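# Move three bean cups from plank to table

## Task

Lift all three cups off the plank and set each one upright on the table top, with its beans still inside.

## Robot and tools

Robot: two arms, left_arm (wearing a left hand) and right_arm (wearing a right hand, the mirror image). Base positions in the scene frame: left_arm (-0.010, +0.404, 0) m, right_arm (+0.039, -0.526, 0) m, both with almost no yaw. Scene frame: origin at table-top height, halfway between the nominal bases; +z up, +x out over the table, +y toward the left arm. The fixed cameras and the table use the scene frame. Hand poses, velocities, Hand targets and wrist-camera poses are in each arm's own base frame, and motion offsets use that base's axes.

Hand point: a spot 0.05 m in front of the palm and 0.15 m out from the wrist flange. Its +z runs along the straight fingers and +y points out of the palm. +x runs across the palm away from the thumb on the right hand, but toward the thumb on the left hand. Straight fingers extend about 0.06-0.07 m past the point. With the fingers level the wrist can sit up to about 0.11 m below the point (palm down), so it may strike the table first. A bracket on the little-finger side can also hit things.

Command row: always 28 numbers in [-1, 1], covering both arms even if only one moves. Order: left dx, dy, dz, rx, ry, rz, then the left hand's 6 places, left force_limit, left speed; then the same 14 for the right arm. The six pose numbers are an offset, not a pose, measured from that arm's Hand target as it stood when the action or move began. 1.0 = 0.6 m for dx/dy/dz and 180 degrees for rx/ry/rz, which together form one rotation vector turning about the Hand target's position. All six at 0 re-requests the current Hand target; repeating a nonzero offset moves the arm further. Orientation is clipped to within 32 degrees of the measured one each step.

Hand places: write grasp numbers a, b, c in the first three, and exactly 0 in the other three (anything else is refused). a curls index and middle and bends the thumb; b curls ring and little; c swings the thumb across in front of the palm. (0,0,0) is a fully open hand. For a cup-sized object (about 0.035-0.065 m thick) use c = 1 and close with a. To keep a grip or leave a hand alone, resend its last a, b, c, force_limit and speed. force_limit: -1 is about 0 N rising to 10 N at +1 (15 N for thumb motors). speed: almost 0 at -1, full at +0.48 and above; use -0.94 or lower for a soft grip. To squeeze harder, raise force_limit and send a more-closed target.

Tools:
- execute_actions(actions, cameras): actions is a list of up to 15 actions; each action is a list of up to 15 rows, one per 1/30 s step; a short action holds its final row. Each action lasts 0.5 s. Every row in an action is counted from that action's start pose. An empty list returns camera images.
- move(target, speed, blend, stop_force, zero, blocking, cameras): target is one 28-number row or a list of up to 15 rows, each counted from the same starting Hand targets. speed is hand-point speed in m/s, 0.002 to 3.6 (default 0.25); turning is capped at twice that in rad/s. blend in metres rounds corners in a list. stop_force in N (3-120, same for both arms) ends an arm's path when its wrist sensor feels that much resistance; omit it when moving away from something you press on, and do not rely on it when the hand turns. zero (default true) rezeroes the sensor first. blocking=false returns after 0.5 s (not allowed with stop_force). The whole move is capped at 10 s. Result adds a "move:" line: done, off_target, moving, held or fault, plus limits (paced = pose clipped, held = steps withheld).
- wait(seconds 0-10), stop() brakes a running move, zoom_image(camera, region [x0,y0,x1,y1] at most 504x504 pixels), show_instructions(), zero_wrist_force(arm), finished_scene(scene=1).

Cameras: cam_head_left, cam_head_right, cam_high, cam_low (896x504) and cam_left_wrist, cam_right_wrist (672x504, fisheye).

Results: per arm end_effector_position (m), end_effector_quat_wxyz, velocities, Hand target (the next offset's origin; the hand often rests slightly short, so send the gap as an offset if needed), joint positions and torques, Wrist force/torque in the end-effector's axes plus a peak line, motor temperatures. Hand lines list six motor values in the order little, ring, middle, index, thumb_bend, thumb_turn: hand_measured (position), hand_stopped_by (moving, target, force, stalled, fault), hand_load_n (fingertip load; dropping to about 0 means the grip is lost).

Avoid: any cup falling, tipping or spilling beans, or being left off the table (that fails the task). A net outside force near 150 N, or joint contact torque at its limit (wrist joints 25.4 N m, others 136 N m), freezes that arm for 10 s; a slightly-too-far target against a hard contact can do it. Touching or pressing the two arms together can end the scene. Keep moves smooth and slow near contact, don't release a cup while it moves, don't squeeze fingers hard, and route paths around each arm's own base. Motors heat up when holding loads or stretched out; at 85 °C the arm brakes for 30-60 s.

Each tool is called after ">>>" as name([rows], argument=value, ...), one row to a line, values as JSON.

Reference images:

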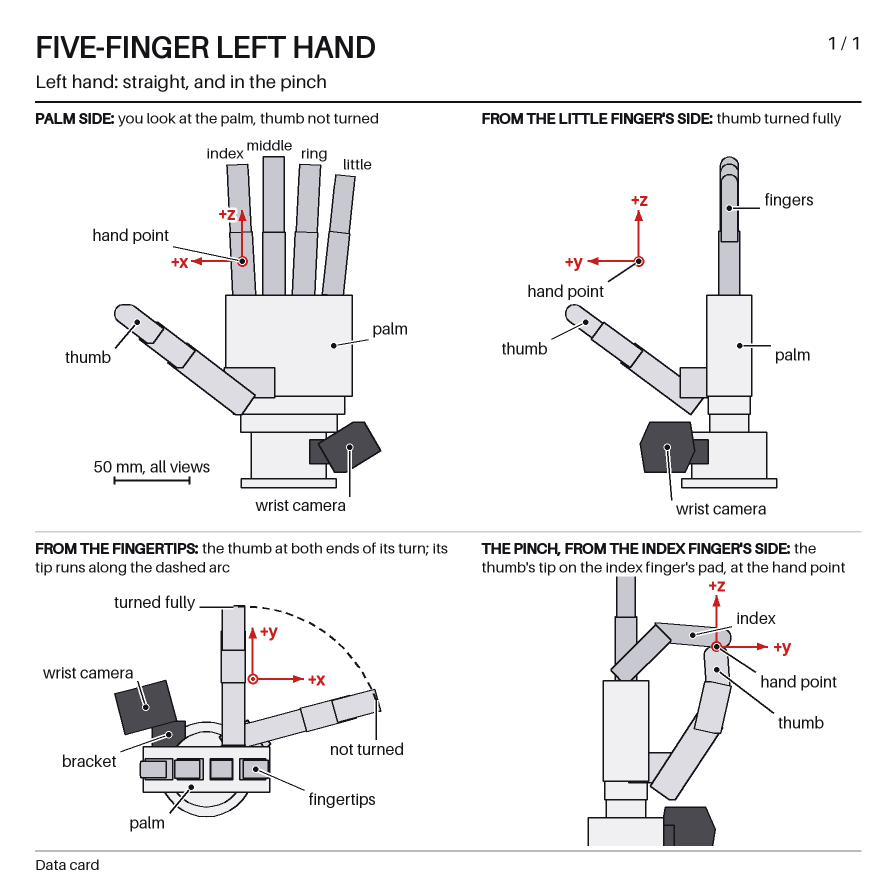

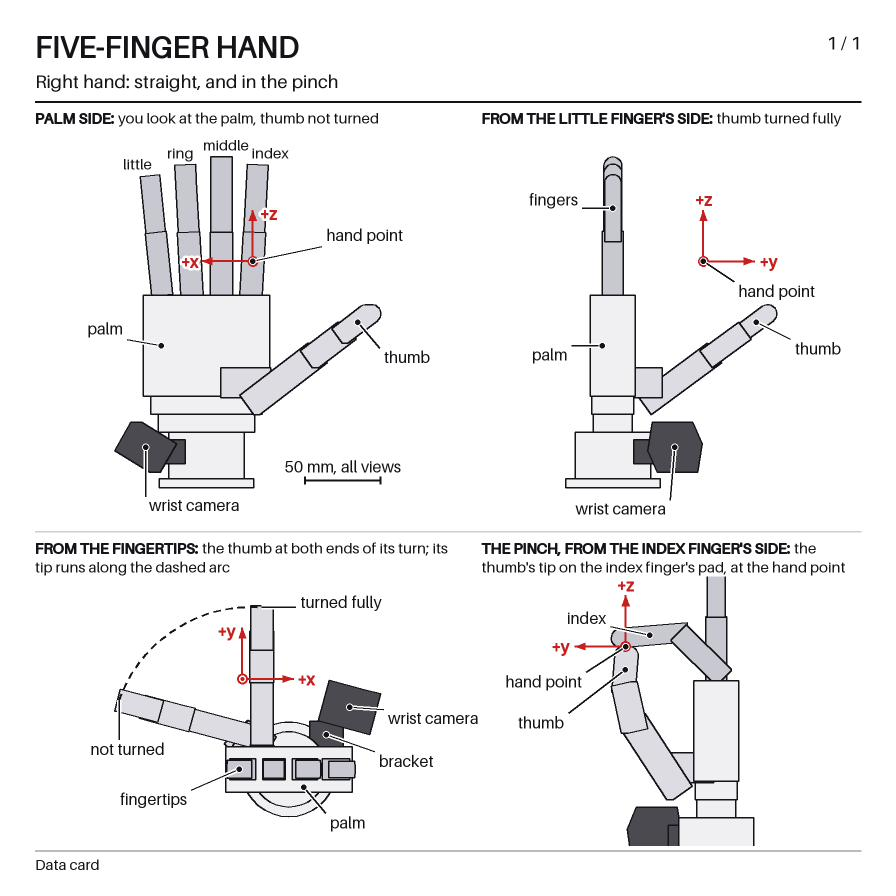

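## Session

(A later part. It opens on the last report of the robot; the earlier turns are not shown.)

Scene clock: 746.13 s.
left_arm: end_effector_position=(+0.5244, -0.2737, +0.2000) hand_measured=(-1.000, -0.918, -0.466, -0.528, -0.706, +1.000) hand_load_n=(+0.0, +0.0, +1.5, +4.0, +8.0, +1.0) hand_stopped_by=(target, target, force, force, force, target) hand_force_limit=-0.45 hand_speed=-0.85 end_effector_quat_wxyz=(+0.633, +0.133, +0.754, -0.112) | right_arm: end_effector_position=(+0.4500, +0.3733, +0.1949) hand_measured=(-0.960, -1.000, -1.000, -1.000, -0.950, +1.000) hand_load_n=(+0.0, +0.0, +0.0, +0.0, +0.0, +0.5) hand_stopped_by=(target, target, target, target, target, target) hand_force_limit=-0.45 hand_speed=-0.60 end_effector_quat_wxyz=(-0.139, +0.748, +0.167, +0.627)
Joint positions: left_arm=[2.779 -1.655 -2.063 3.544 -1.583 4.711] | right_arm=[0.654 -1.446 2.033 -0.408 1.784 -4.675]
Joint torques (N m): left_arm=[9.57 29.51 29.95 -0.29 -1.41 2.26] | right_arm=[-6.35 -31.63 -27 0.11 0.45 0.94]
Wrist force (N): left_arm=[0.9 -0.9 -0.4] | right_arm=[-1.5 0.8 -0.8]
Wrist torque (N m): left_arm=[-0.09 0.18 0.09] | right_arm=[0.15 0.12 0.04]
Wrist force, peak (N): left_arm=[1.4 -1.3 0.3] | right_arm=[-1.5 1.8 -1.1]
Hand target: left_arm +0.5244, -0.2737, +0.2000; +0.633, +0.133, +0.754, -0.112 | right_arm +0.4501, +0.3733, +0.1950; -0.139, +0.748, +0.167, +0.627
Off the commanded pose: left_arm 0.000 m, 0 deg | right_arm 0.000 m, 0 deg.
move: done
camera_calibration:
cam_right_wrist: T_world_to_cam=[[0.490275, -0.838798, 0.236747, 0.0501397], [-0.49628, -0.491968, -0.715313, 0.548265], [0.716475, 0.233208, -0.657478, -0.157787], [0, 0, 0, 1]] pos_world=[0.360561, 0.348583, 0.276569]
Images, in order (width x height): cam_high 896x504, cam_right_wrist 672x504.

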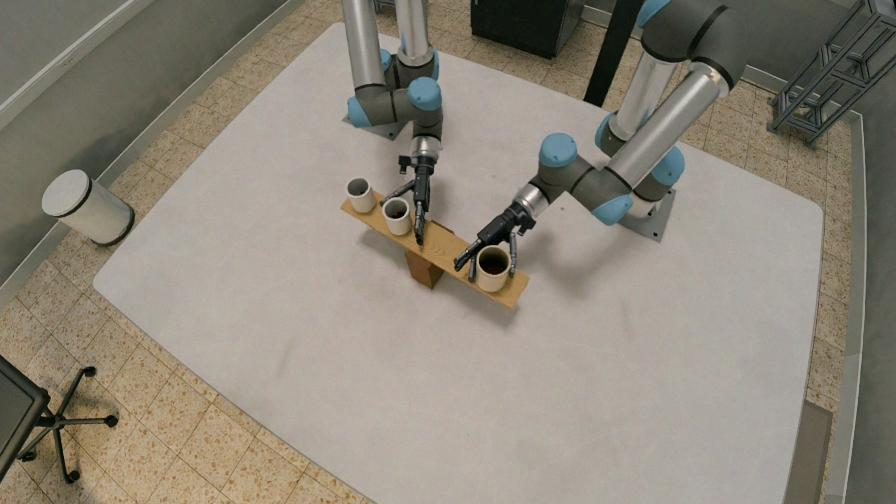

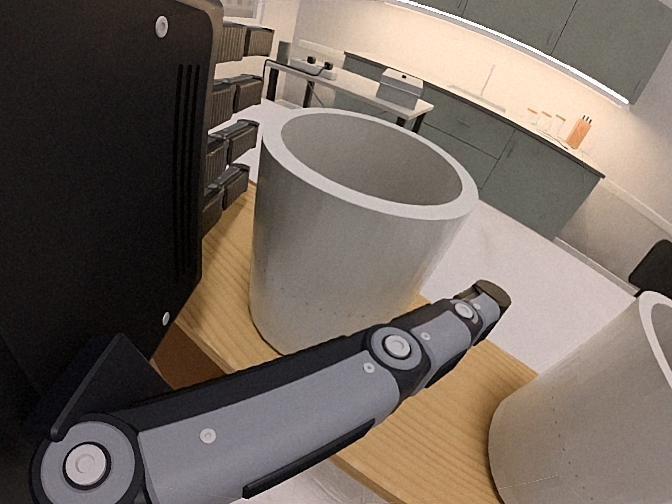

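>>> move([
  [0,0,0,0,0,0,0.55,0,1,0,0,0,-0.45,-0.85, -0.0005,-0.0187,0,0,0,0,-0.4,0,1,0,0,0,-0.45,-0.6],
  [0,0,0,0,0,0,0.55,0,1,0,0,0,-0.45,-0.85, -0.0005,-0.0187,0,0,0,0,0.6,0,1,0,0,0,0.1,-0.85],
], speed=0.05, cameras=["cam_right_wrist","cam_high"])

>>> zoom_image(camera="cam_high", region=[330, 150, 550, 320])

Scene clock: 795.60 s.
left_arm: end_effector_position=(+0.5244, -0.2737, +0.2000) hand_measured=(-1.000, -0.918, -0.466, -0.528, -0.706, +1.000) hand_load_n=(+0.0, +0.0, +1.5, +4.0, +7.5, +1.0) hand_stopped_by=(target, target, force, force, force, target) hand_force_limit=-0.45 hand_speed=-0.85 end_effector_quat_wxyz=(+0.633, +0.133, +0.754, -0.112) | right_arm: end_effector_position=(+0.4498, +0.3621, +0.1950) hand_measured=(-1.000, -0.910, -0.294, -0.364, -0.628, +1.000) hand_load_n=(+0.0, +0.0, +5.5, +4.0, +11.0, +0.5) hand_stopped_by=(target, target, force, force, force, target) hand_force_limit=0.10 hand_speed=-0.85 end_effector_quat_wxyz=(-0.139, +0.748, +0.167, +0.627)
Joint positions: left_arm=[2.779 -1.655 -2.063 3.544 -1.583 4.711] | right_arm=[0.629 -1.468 2.059 -0.412 1.759 -4.68]
Joint torques (N m): left_arm=[9.57 28.15 29.8 -0.19 -1.24 2.06] | right_arm=[4.16 -15.02 -24.58 -0.23 2.39 1.91]
Wrist force (N): left_arm=[1.0 -0.9 -0.1] | right_arm=[-2.1 0.7 -0.8]
Wrist torque (N m): left_arm=[-0.11 0.20 0.09] | right_arm=[0.17 0.11 0.07]
Wrist force, peak (N): left_arm=[1.4 -1.2 0.2] | right_arm=[-2.4 0.8 -0.8]
Hand target: left_arm +0.5244, -0.2737, +0.2000; +0.633, +0.133, +0.754, -0.112 | right_arm +0.4498, +0.3621, +0.1950; -0.139, +0.748, +0.167, +0.627
Off the commanded pose: left_arm 0.000 m, 0 deg | right_arm 0.000 m, 0 deg.
move: done
camera_calibration:
cam_right_wrist: T_world_to_cam=[[0.490254, -0.838824, 0.236698, 0.0408984], [-0.496186, -0.49188, -0.715439, 0.542647], [0.716554, 0.233301, -0.657359, -0.154987], [0, 0, 0, 1]] pos_world=[0.36026, 0.337382, 0.276669]
Images, in order (width x height): cam_high 896x504, cam_right_wrist 672x504.

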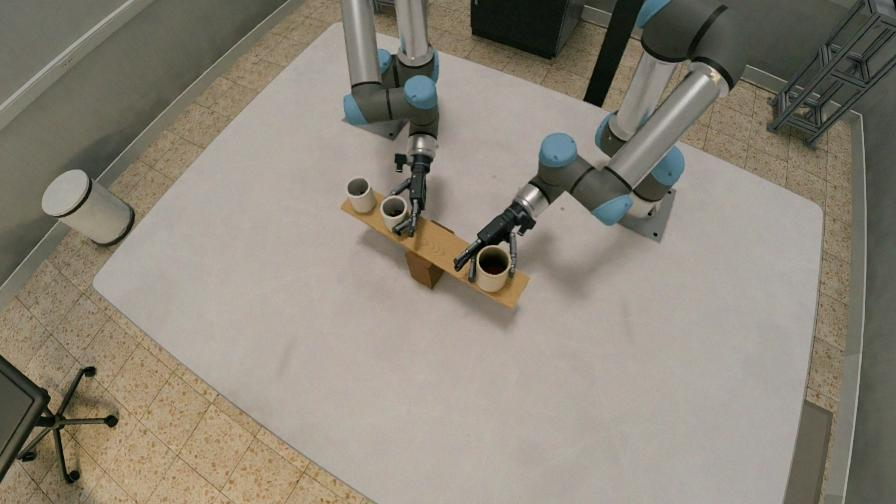

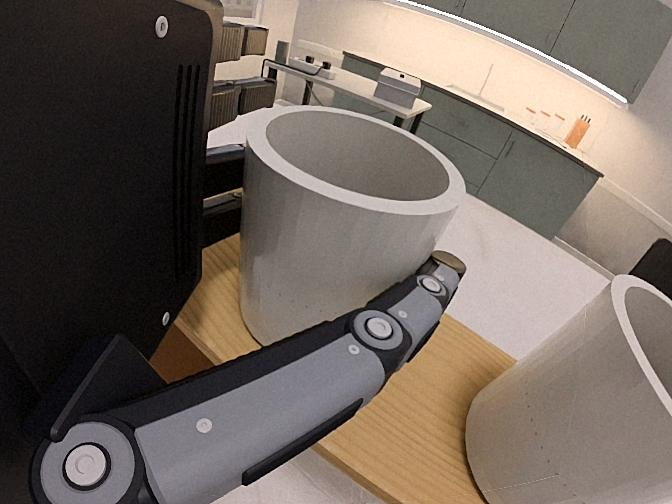

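Scaled by 2.291 from the camera's 896x504 image, which has a finer 1280x720 frame.

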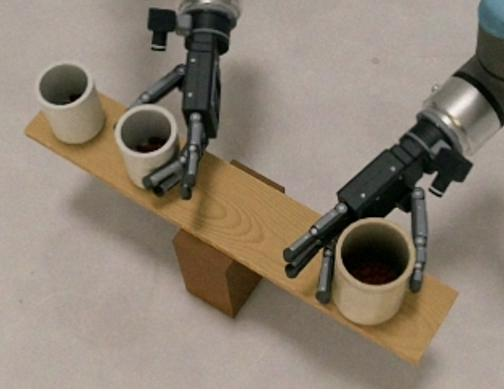

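>>> move([
  [0,0,0,0,0,0,0.55,0,1,0,0,0,-0.45,-0.85, 0,0,0.025,0,0,0,0.6,0,1,0,0,0,0.1,-0.85],
], speed=0.03, cameras=["cam_right_wrist","cam_high"])

Scene clock: 802.80 s.
left_arm: end_effector_position=(+0.5244, -0.2737, +0.2000) hand_measured=(-1.000, -0.918, -0.466, -0.528, -0.706, +1.000) hand_load_n=(+0.0, +0.0, +1.5, +4.0, +7.5, +1.0) hand_stopped_by=(target, target, force, force, force, target) hand_force_limit=-0.45 hand_speed=-0.85 end_effector_quat_wxyz=(+0.633, +0.133, +0.754, -0.112) | right_arm: end_effector_position=(+0.4498, +0.3621, +0.2102) hand_measured=(-1.000, -0.910, -0.294, -0.364, -0.628, +1.000) hand_load_n=(+0.0, +0.0, +6.0, +2.0, +8.5, +1.0) hand_stopped_by=(target, target, force, force, force, target) hand_force_limit=0.10 hand_speed=-0.85 end_effector_quat_wxyz=(-0.139, +0.748, +0.167, +0.627)
Joint positions: left_arm=[2.779 -1.655 -2.063 3.544 -1.583 4.711] | right_arm=[0.629 -1.49 2.037 -0.369 1.759 -4.68]
Joint torques (N m): left_arm=[9.62 28.44 29.82 -0.11 -1.39 2.15] | right_arm=[-2.57 -13.15 -14.35 -3.03 2.22 1.08]
Wrist force (N): left_arm=[1.2 -1.2 0.1] | right_arm=[-3.7 0.7 -0.4]
Wrist torque (N m): left_arm=[-0.17 0.18 0.12] | right_arm=[0.14 0.16 0.00]
Wrist force, peak (N): left_arm=[1.4 -1.5 -0.2] | right_arm=[-3.9 0.7 -0.3]
Hand target: left_arm +0.5244, -0.2737, +0.2000; +0.633, +0.133, +0.754, -0.112 | right_arm +0.4498, +0.3621, +0.2100; -0.139, +0.748, +0.167, +0.627
Off the commanded pose: left_arm 0.000 m, 0 deg | right_arm 0.000 m, 0 deg.
move: done
camera_calibration:
cam_right_wrist: T_world_to_cam=[[0.490228, -0.838843, 0.236682, 0.037321], [-0.496029, -0.491795, -0.715606, 0.553484], [0.716681, 0.233409, -0.657183, -0.145129], [0, 0, 0, 1]] pos_world=[0.360259, 0.337381, 0.291867]
Images, in order (width x height): cam_high 896x504, cam_right_wrist 672x504.

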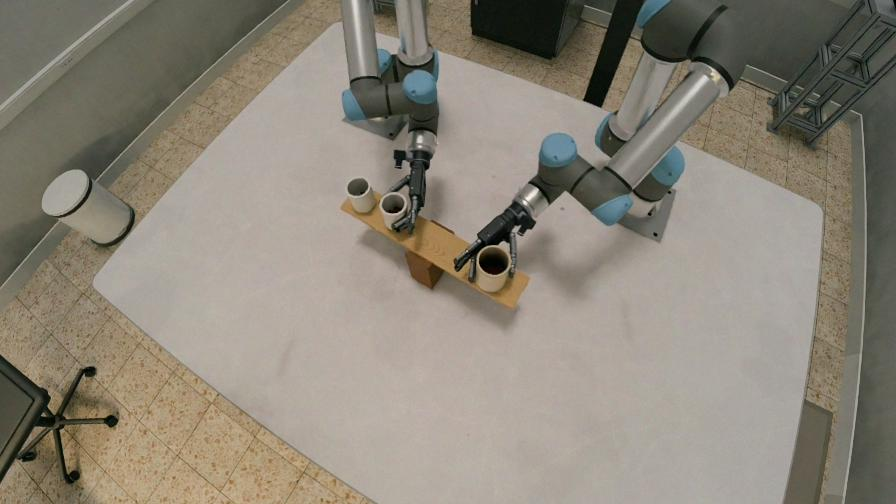

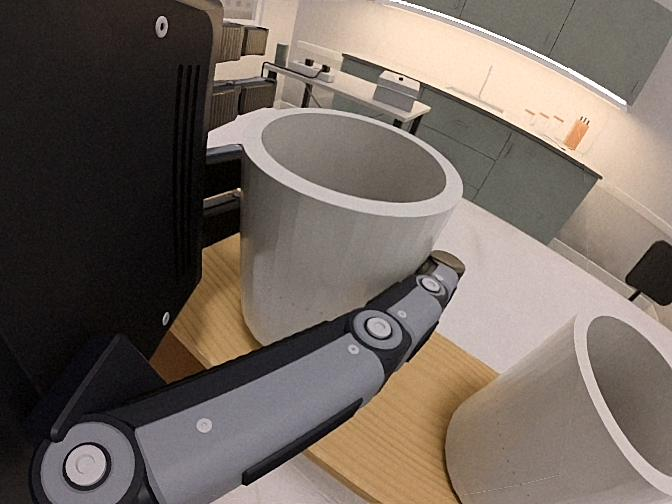

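>>> move([
  [0,0,0,0,0,0,0.55,0,1,0,0,0,-0.45,-0.85, 0,0,0,0,0,0,0.65,0,1,0,0,0,0.35,-0.88],
  [0,0,0,0,0,0,0.55,0,1,0,0,0,-0.45,-0.85, 0,0,0.08333,0,0,0,0.65,0,1,0,0,0,0.35,-0.88],
], speed=0.06, cameras=["cam_right_wrist","cam_high","cam_low"])

>>> zoom_image(camera="cam_high", region=[330, 150, 550, 320])

>>> zoom_image(camera="cam_low", region=[220, 180, 420, 310])

Scene clock: 831.13 s.
left_arm: end_effector_position=(+0.5244, -0.2737, +0.2000) hand_measured=(-1.000, -0.918, -0.466, -0.528, -0.706, +1.000) hand_load_n=(+0.0, +0.0, +2.0, +4.0, +8.0, +1.0) hand_stopped_by=(target, target, force, force, force, target) hand_force_limit=-0.45 hand_speed=-0.85 end_effector_quat_wxyz=(+0.633, +0.133, +0.754, -0.112) | right_arm: end_effector_position=(+0.4498, +0.3621, +0.2601) hand_measured=(-1.000, -0.902, -0.284, -0.300, -0.630, +1.000) hand_load_n=(+0.0, +0.0, +0.0, +7.0, +9.0, -1.5) hand_stopped_by=(target, target, force, force, force, target) hand_force_limit=0.35 hand_speed=-0.88 end_effector_quat_wxyz=(-0.139, +0.748, +0.167, +0.627)
Joint positions: left_arm=[2.779 -1.655 -2.063 3.544 -1.583 4.711] | right_arm=[0.629 -1.549 1.957 -0.229 1.759 -4.68]
Joint torques (N m): left_arm=[10.11 28.06 29.87 -0.14 -1.02 2.27] | right_arm=[-6.48 -13.22 -15.19 -3.15 1.46 -1.22]
Wrist force (N): left_arm=[0.9 -1.1 -0.1] | right_arm=[-3.4 0.8 -0.3]
Wrist torque (N m): left_arm=[-0.14 0.22 0.08] | right_arm=[0.14 0.11 0.03]
Wrist force, peak (N): left_arm=[1.6 -1.4 -0.1] | right_arm=[-4.4 0.7 -0.2]
Hand target: left_arm +0.5244, -0.2737, +0.2000; +0.633, +0.133, +0.754, -0.112 | right_arm +0.4498, +0.3621, +0.2600; -0.139, +0.748, +0.167, +0.627
Off the commanded pose: left_arm 0.000 m, 0 deg | right_arm 0.000 m, 0 deg.
move: done
camera_calibration:
cam_right_wrist: T_world_to_cam=[[0.490228, -0.838843, 0.236682, 0.0255105], [-0.496029, -0.491795, -0.715606, 0.589192], [0.716681, 0.233409, -0.657183, -0.112335], [0, 0, 0, 1]] pos_world=[0.360259, 0.337381, 0.341767]
Images, in order (width x height): cam_high 896x504, cam_low 896x504, cam_right_wrist 672x504.

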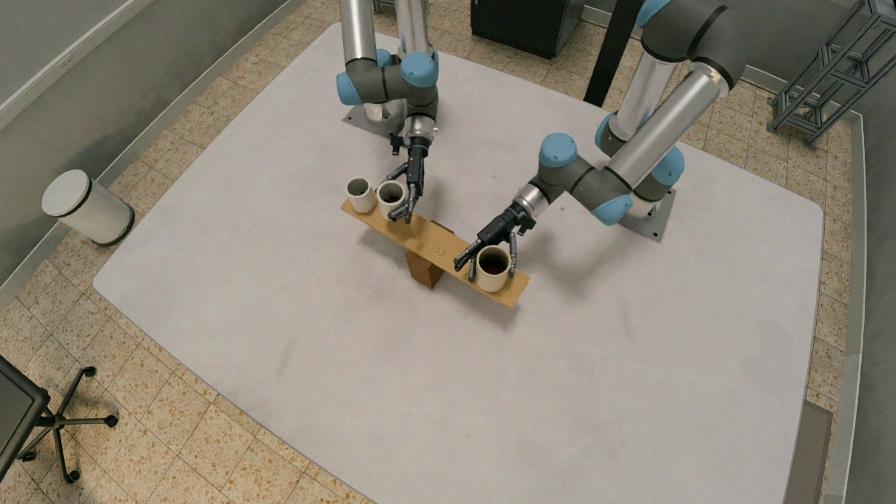

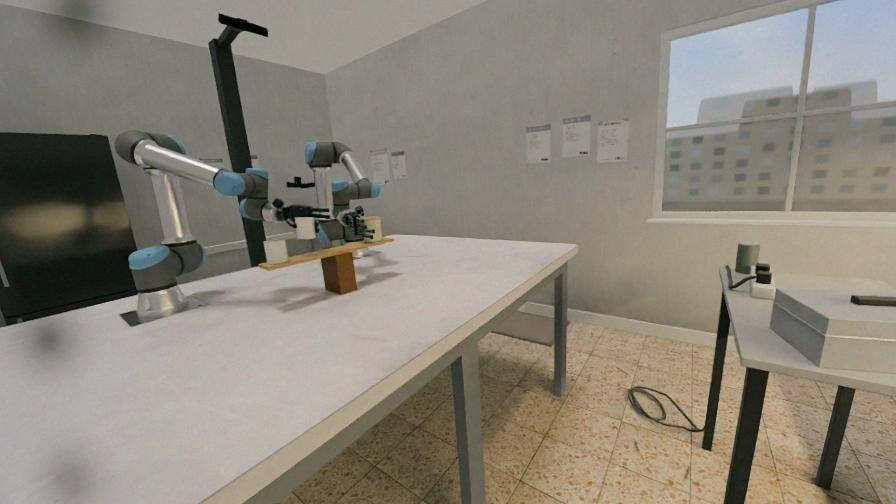

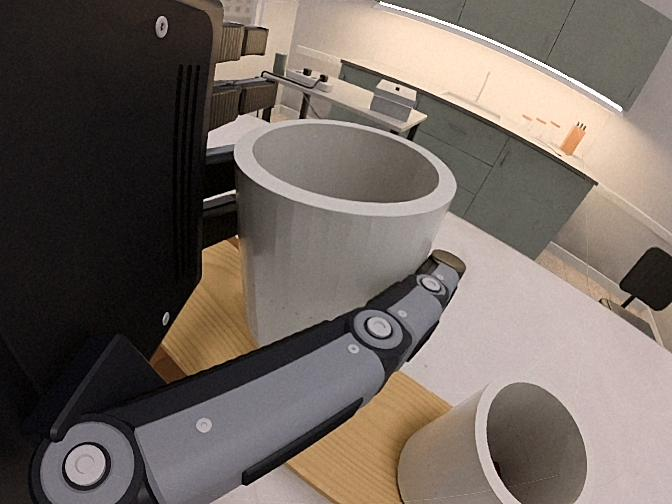

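Scaled by 2.291 from the camera's 896x504 image, which has a finer 1280x720 frame.

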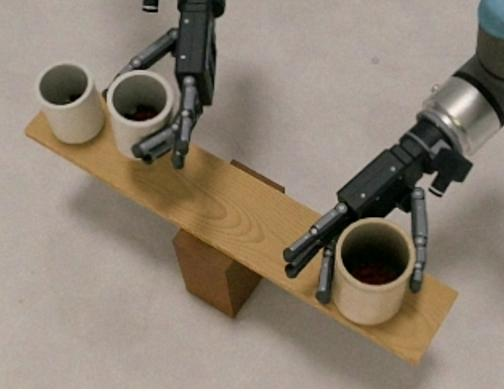

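Scaled by 2.520 from the camera's 896x504 image, which has a finer 1280x720 frame.

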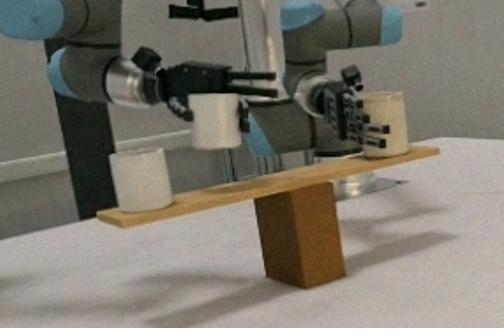

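>>> move([
  [0,0,0,0,0,0,0.55,0,1,0,0,0,-0.45,-0.85, 0,0,0,0,0,0,0.7,0,1,0,0,0,-0.2,-0.88],
  [0,0,0,0,0,0,0.55,0,1,0,0,0,-0.45,-0.85, -0.2667,-0.0333,0.0,0,0,0,0.7,0,1,0,0,0,-0.2,-0.88],
  [0,0,0,0,0,0,0.55,0,1,0,0,0,-0.45,-0.85, -0.2667,-0.0333,-0.3333,0,0,0,0.7,0,1,0,0,0,-0.2,-0.88],
], speed=0.12, blend=0.03, cameras=["cam_right_wrist","cam_high","cam_low","cam_head_right"])

>>> zoom_image(camera="cam_low", region=[180, 180, 420, 340])

Scene clock: 847.20 s.
left_arm: end_effector_position=(+0.5244, -0.2737, +0.2000) hand_measured=(-1.000, -0.918, -0.466, -0.528, -0.706, +1.000) hand_load_n=(+0.0, +0.0, +1.5, +4.0, +7.5, +1.0) hand_stopped_by=(target, target, force, force, force, target) hand_force_limit=-0.45 hand_speed=-0.85 end_effector_quat_wxyz=(+0.633, +0.133, +0.754, -0.112) | right_arm: end_effector_position=(+0.2897, +0.3421, +0.0600) hand_measured=(-1.000, -0.896, -0.264, -0.300, -0.630, +1.000) hand_load_n=(+0.0, +0.0, +6.0, +4.5, +12.0, +0.5) hand_stopped_by=(target, target, force, force, force, target) hand_force_limit=-0.20 hand_speed=-0.88 end_effector_quat_wxyz=(-0.139, +0.748, +0.167, +0.627)
Joint positions: left_arm=[2.779 -1.655 -2.063 3.544 -1.583 4.711] | right_arm=[0.953 -1.337 2.408 -0.87 2.078 -4.615]
Joint torques (N m): left_arm=[8.97 26.26 29.72 -0.24 -1.12 2.18] | right_arm=[-3.7 -15.84 -18.3 -2.17 2.47 -2.41]
Wrist force (N): left_arm=[1.1 -1.2 -0.1] | right_arm=[-3.4 1.0 -0.8]
Wrist torque (N m): left_arm=[-0.14 0.18 0.11] | right_arm=[0.20 0.16 -0.03]
Wrist force, peak (N): left_arm=[1.4 -1.4 -0.3] | right_arm=[-4.9 1.1 -0.5]
Hand target: left_arm +0.5244, -0.2737, +0.2000; +0.633, +0.133, +0.754, -0.112 | right_arm +0.2897, +0.3421, +0.0600; -0.139, +0.748, +0.167, +0.627
Off the commanded pose: left_arm 0.000 m, 0 deg | right_arm 0.000 m, 0 deg.
move: done; blend cut to 0 m at target 1
camera_calibration:
cam_right_wrist: T_world_to_cam=[[0.49036, -0.838754, 0.236727, 0.134445], [-0.496221, -0.491998, -0.715334, 0.356938], [0.716458, 0.233302, -0.657463, -0.124316], [0, 0, 0, 1]] pos_world=[0.200261, 0.317382, 0.141769]
Images, in order (width x height): cam_head_right 896x504, cam_high 896x504, cam_low 896x504, cam_right_wrist 672x504.

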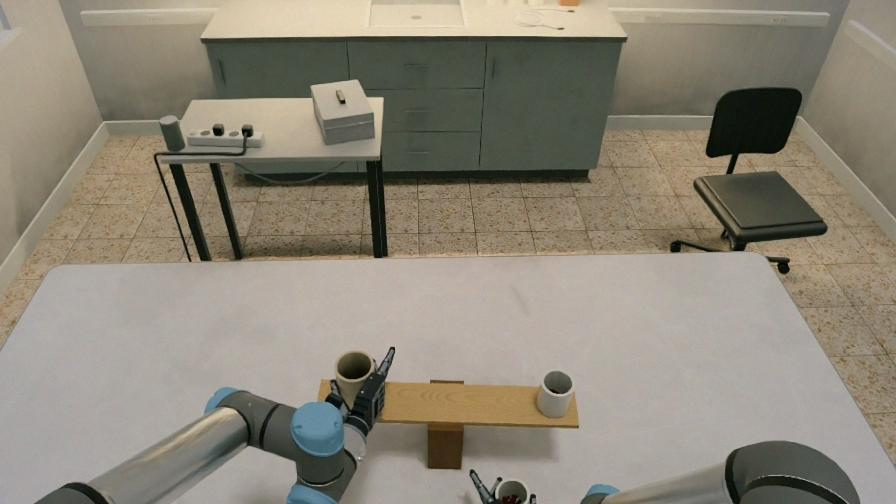

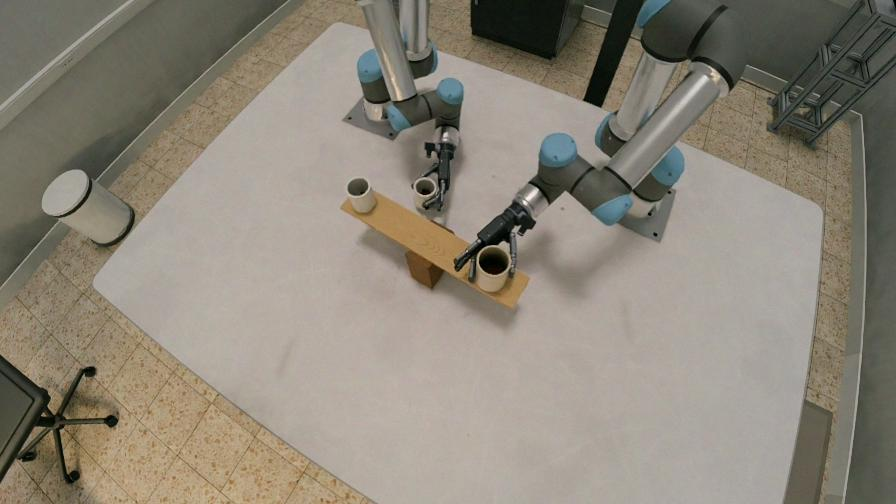

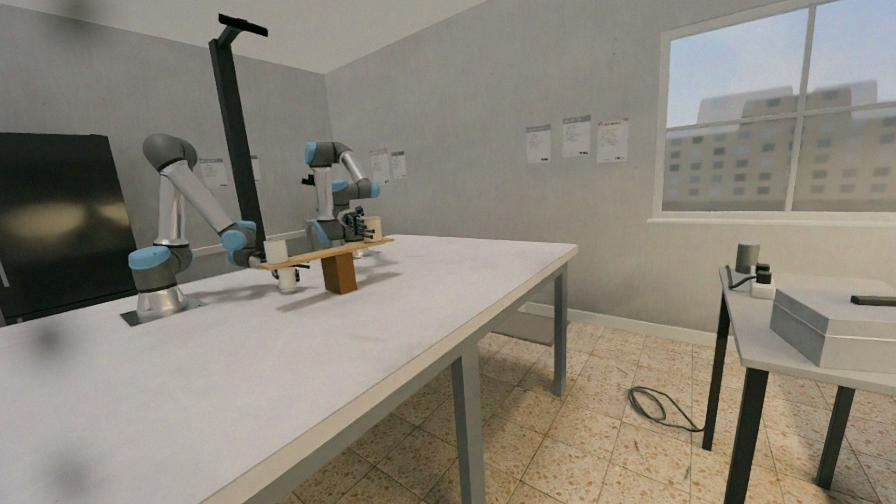

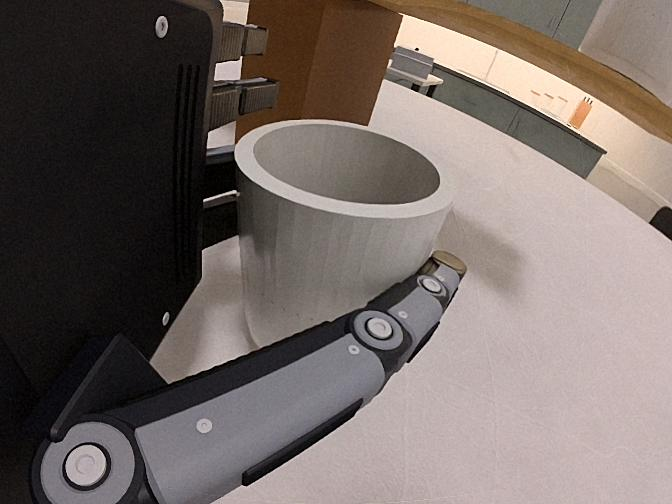

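Scaled by 2.100 from the camera's 896x504 image, which has a finer 1280x720 frame.

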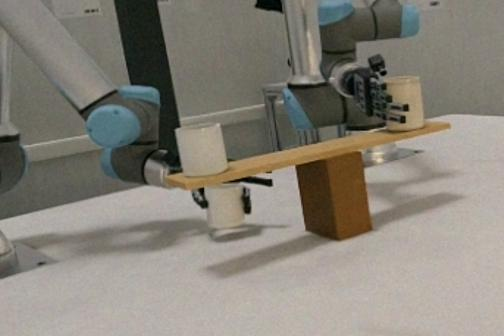

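>>> move([
  [0,0,0,0,0,0,0.55,0,1,0,0,0,-0.45,-0.85, 0,0,-0.05,0,0,0,0.7,0,1,0,0,0,-0.2,-0.88],
], speed=0.012, stop_force=3, cameras=["cam_right_wrist","cam_low"])

>>> zoom_image(camera="cam_low", region=[180, 180, 420, 340])

Scene clock: 857.17 s.
left_arm: end_effector_position=(+0.5244, -0.2737, +0.2000) hand_measured=(-1.000, -0.918, -0.466, -0.528, -0.706, +1.000) hand_load_n=(+0.0, +0.0, +1.5, +4.0, +7.5, +1.0) hand_stopped_by=(target, target, force, force, force, target) hand_force_limit=-0.45 hand_speed=-0.85 end_effector_quat_wxyz=(+0.633, +0.133, +0.754, -0.112) | right_arm: end_effector_position=(+0.2897, +0.3421, +0.0379) hand_measured=(-1.000, -0.896, -0.264, -0.300, -0.630, +1.000) hand_load_n=(+0.0, +0.0, +6.0, +4.0, +11.5, +0.5) hand_stopped_by=(target, target, force, force, force, target) hand_force_limit=-0.20 hand_speed=-0.88 end_effector_quat_wxyz=(-0.139, +0.748, +0.167, +0.627)
Joint positions: left_arm=[2.779 -1.655 -2.063 3.544 -1.583 4.711] | right_arm=[0.953 -1.266 2.419 -0.952 2.078 -4.615]
Joint torques (N m): left_arm=[8.78 25.77 28.99 -0.13 -0.73 2.3] | right_arm=[4.82 -30.79 -16.06 -1.98 0.08 1.18]
Wrist force (N): left_arm=[0.8 -1.0 -0.1] | right_arm=[-2.4 0.7 -1.0]
Wrist torque (N m): left_arm=[-0.12 0.23 0.08] | right_arm=[0.17 0.20 0.02]
Wrist force, peak (N): left_arm=[1.4 -1.3 0.0] | right_arm=[4.6 3.2 -1.4]
Hand target: left_arm +0.5244, -0.2737, +0.2000; +0.633, +0.133, +0.754, -0.112 | right_arm +0.2897, +0.3421, +0.0379; -0.139, +0.748, +0.167, +0.627 (not the last commanded pose)
Off the commanded pose: left_arm 0.000 m, 0 deg | right_arm 0.008 m, 0 deg.
move: contact (right_arm)
camera_calibration:
cam_right_wrist: T_world_to_cam=[[0.490254, -0.838824, 0.236698, 0.139748], [-0.496186, -0.49188, -0.715439, 0.341024], [0.716554, 0.233301, -0.657359, -0.138943], [0, 0, 0, 1]] pos_world=[0.20026, 0.317382, 0.119569]
Images, in order (width x height): cam_low 896x504, cam_right_wrist 672x504.

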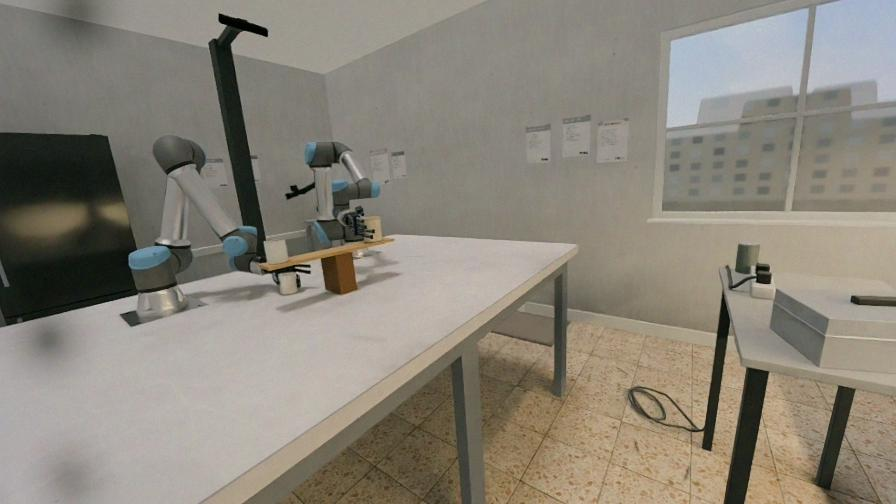

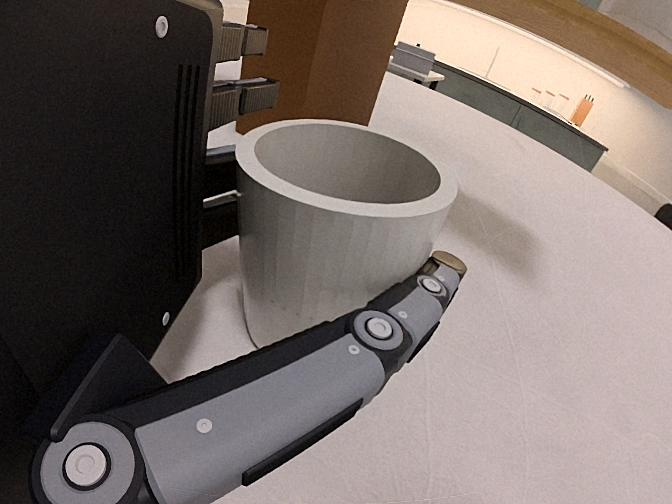

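Scaled by 2.100 from the camera's 896x504 image, which has a finer 1280x720 frame.

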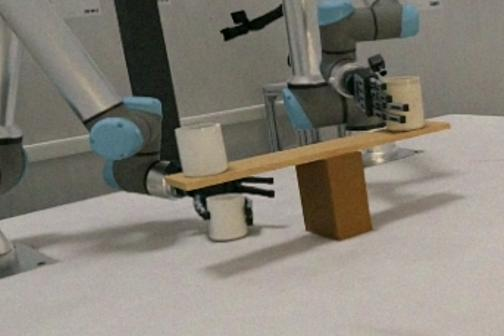

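>>> move([
  [0,0,0,0,0,0,0.55,0,1,0,0,0,-0.45,-0.85, 0,0,0,0,0,0,-0.4,0,1,0,0,0,-0.2,-0.7],
  [0,0,0,0,0,0,0.55,0,1,0,0,0,-0.45,-0.85, -0.0057,0.0121,0,0,0,0,-0.4,0,1,0,0,0,-0.2,-0.7],
], speed=0.05, cameras=["cam_right_wrist","cam_low","cam_high"])

>>> zoom_image(camera="cam_high", region=[330, 130, 550, 320])

Scene clock: 916.57 s.
left_arm: end_effector_position=(+0.5244, -0.2737, +0.2000) hand_measured=(-1.000, -0.918, -0.466, -0.528, -0.706, +1.000) hand_load_n=(+0.0, +0.0, +1.5, +4.0, +8.0, +1.0) hand_stopped_by=(target, target, force, force, force, target) hand_force_limit=-0.45 hand_speed=-0.85 end_effector_quat_wxyz=(+0.633, +0.133, +0.754, -0.112) | right_arm: end_effector_position=(+0.2863, +0.3494, +0.0378) hand_measured=(-0.960, -1.000, -1.000, -1.000, -0.950, +1.000) hand_load_n=(+0.0, +0.0, +0.0, +0.0, +0.0, +0.0) hand_stopped_by=(target, target, target, target, target, target) hand_force_limit=-0.20 hand_speed=-0.70 end_effector_quat_wxyz=(-0.139, +0.748, +0.167, +0.627)
Joint positions: left_arm=[2.779 -1.655 -2.063 3.544 -1.583 4.711] | right_arm=[0.979 -1.255 2.399 -0.94 2.103 -4.609]
Joint torques (N m): left_arm=[9.87 24.23 29.38 -0.05 -0.75 2.09] | right_arm=[-7.33 -28.12 -2.52 -1.76 -2.33 0.68]
Wrist force (N): left_arm=[1.3 -0.8 -0.2] | right_arm=[-1.5 1.0 -1.0]
Wrist torque (N m): left_arm=[-0.09 0.15 0.11] | right_arm=[0.17 0.15 -0.10]
Wrist force, peak (N): left_arm=[1.3 -1.4 0.0] | right_arm=[-2.6 0.7 -1.2]
Hand target: left_arm +0.5244, -0.2737, +0.2000; +0.633, +0.133, +0.754, -0.112 | right_arm +0.2863, +0.3494, +0.0379; -0.139, +0.748, +0.167, +0.627
Off the commanded pose: left_arm 0.000 m, 0 deg | right_arm 0.000 m, 0 deg.
move: done
camera_calibration:
cam_right_wrist: T_world_to_cam=[[0.490068, -0.838928, 0.236713, 0.147608], [-0.496322, -0.491791, -0.715406, 0.342923], [0.716588, 0.233112, -0.657389, -0.138152], [0, 0, 0, 1]] pos_world=[0.19686, 0.324684, 0.119569]
Images, in order (width x height): cam_high 896x504, cam_low 896x504, cam_right_wrist 672x504.

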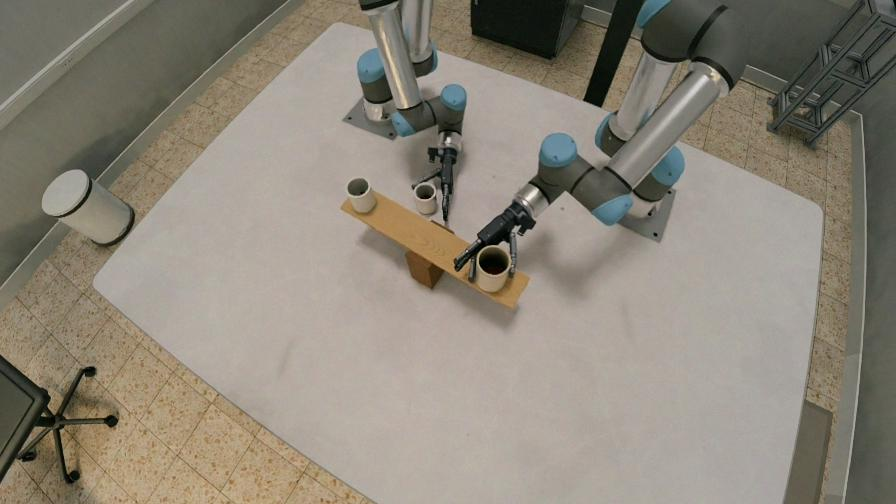

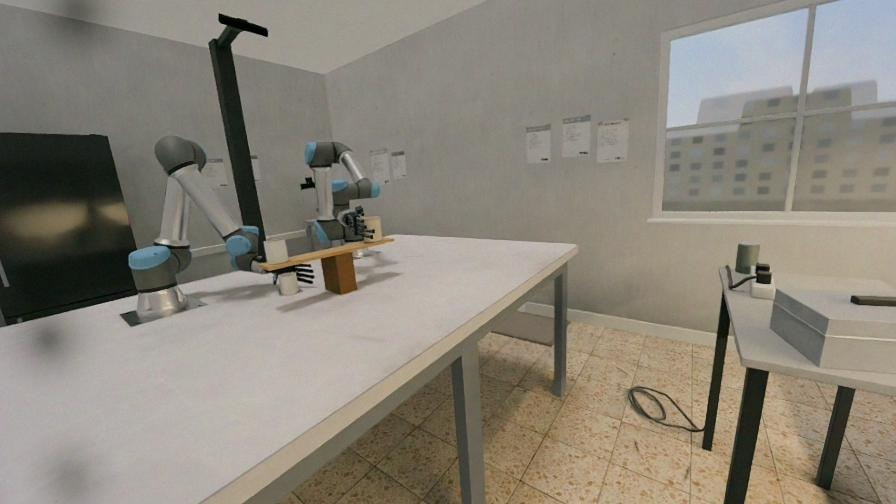

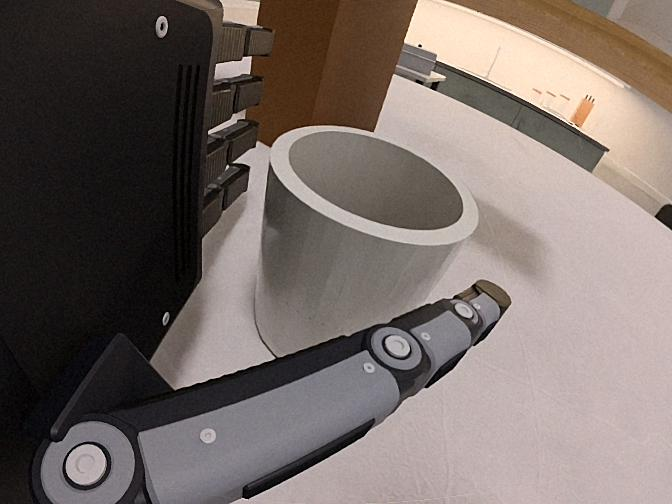

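Scaled by 2.291 from the camera's 896x504 image, which has a finer 1280x720 frame.

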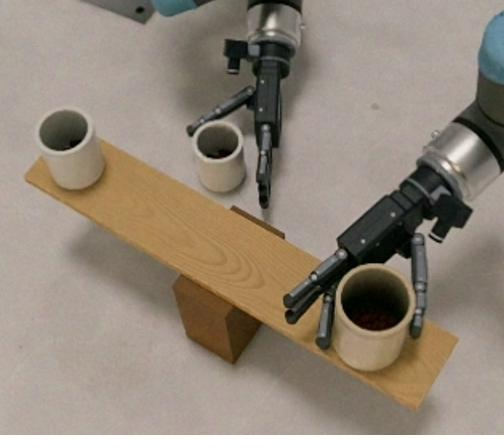

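>>> move([
  [0,0,0,0,0,0,0.55,0,1,0,0,0,-0.45,-0.85, 0,0,0.2702,0,0,0,-0.4,0,1,0,0,0,-0.2,-0.7],
  [0,0,0,0,0,0,0.55,0,1,0,0,0,-0.45,-0.85, 0.0328,-0.1807,0.2618,0,0,-0.1389,-0.4,0,1,0,0,0,-0.2,-0.7],
], speed=[0.12, 0.2], blend=0.02, cameras=["cam_right_wrist","cam_low","cam_high","cam_head_left"])

>>> zoom_image(camera="cam_right_wrist", region=[200, 30, 540, 285])

>>> zoom_image(camera="cam_high", region=[330, 130, 550, 320])

Scene clock: 933.83 s.
left_arm: end_effector_position=(+0.5244, -0.2737, +0.2000) hand_measured=(-1.000, -0.918, -0.466, -0.528, -0.706, +1.000) hand_load_n=(+0.5, +0.0, +1.5, +4.0, +8.0, +1.0) hand_stopped_by=(target, target, force, force, force, target) hand_force_limit=-0.45 hand_speed=-0.85 end_effector_quat_wxyz=(+0.633, +0.133, +0.754, -0.112) | right_arm: end_effector_position=(+0.3060, +0.2410, +0.1950) hand_measured=(-0.960, -1.000, -1.000, -1.000, -0.950, +1.000) hand_load_n=(+0.0, +0.0, +0.0, +0.0, +0.0, +0.5) hand_stopped_by=(target, target, target, target, target, target) hand_force_limit=-0.20 hand_speed=-0.70 end_effector_quat_wxyz=(+0.000, +0.766, +0.001, +0.643)
Joint positions: left_arm=[2.779 -1.655 -2.063 3.544 -1.583 4.711] | right_arm=[0.911 -1.613 2.216 -0.322 2.461 -4.493]
Joint torques (N m): left_arm=[9.36 24.31 29.87 0.03 -0.52 2.09] | right_arm=[4.29 -23.35 -10.87 -1.73 -0.95 -2.28]
Wrist force (N): left_arm=[1.1 -0.7 0.2] | right_arm=[-1.6 0.7 -0.8]
Wrist torque (N m): left_arm=[-0.10 0.20 0.09] | right_arm=[0.12 0.16 -0.01]
Wrist force, peak (N): left_arm=[1.4 -1.3 -0.3] | right_arm=[-2.9 1.1 -0.8]
Hand target: left_arm +0.5244, -0.2737, +0.2000; +0.633, +0.133, +0.754, -0.112 | right_arm +0.3060, +0.2410, +0.1950; +0.000, +0.766, +0.001, +0.643
Off the commanded pose: left_arm 0.000 m, 0 deg | right_arm 0.000 m, 0 deg.
move: done
camera_calibration:
cam_right_wrist: T_world_to_cam=[[0.0898668, -0.967414, 0.236714, 0.16326], [-0.657561, -0.236142, -0.715437, 0.399557], [0.748022, -0.0913602, -0.657356, 0.0448114], [0, 0, 0, 1]] pos_world=[0.214541, 0.256386, 0.276669]
Images, in order (width x height): cam_head_left 896x504, cam_high 896x504, cam_low 896x504, cam_right_wrist 672x504.

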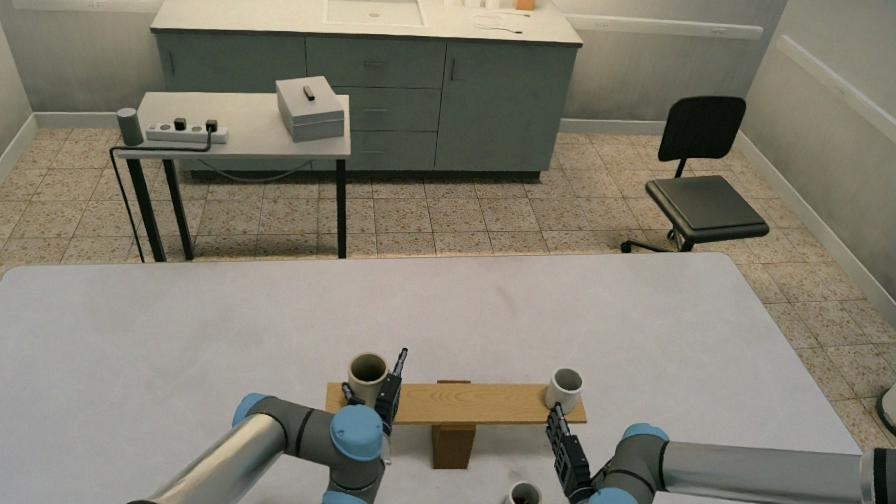

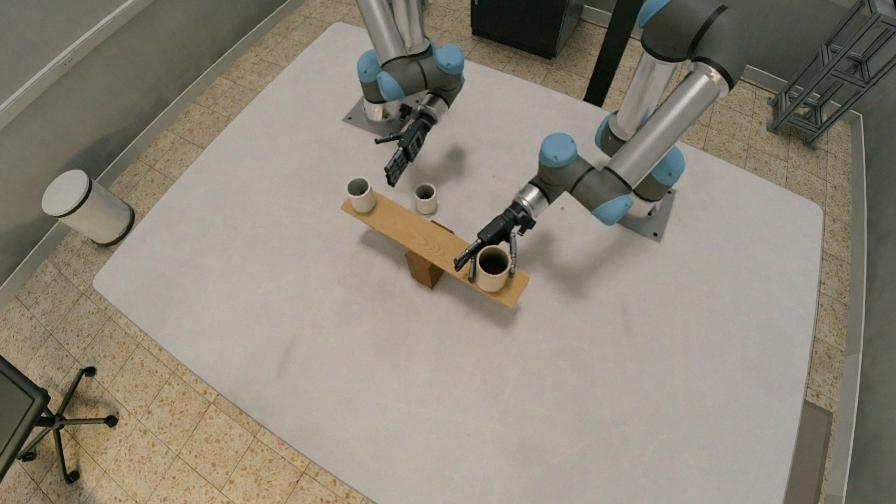

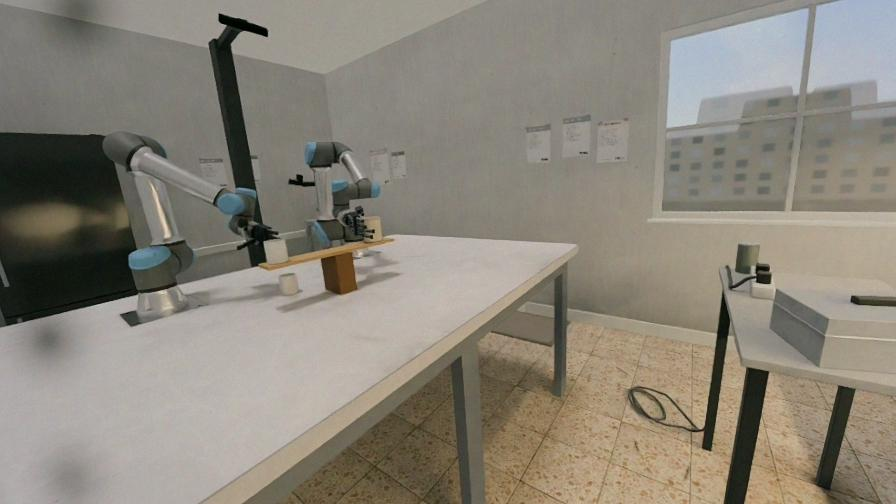

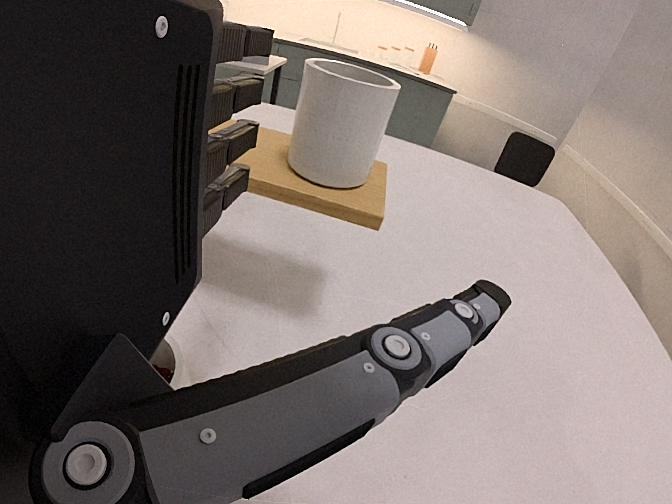

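Scaled by 1.482 from the camera's 672x504 image, which has a finer 960x720 frame.

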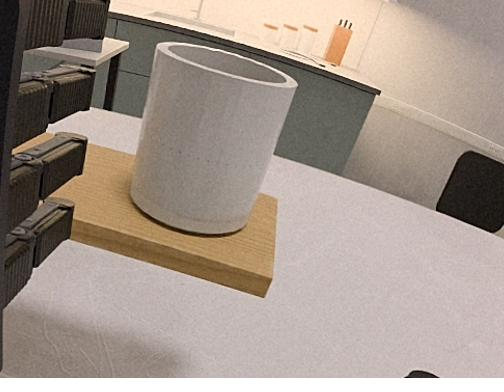

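Scaled by 2.291 from the camera's 896x504 image, which has a finer 1280x720 frame.

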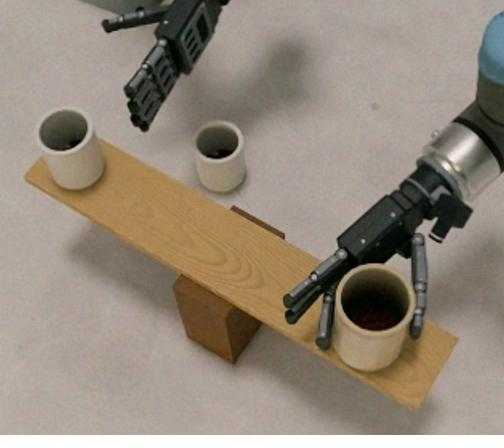

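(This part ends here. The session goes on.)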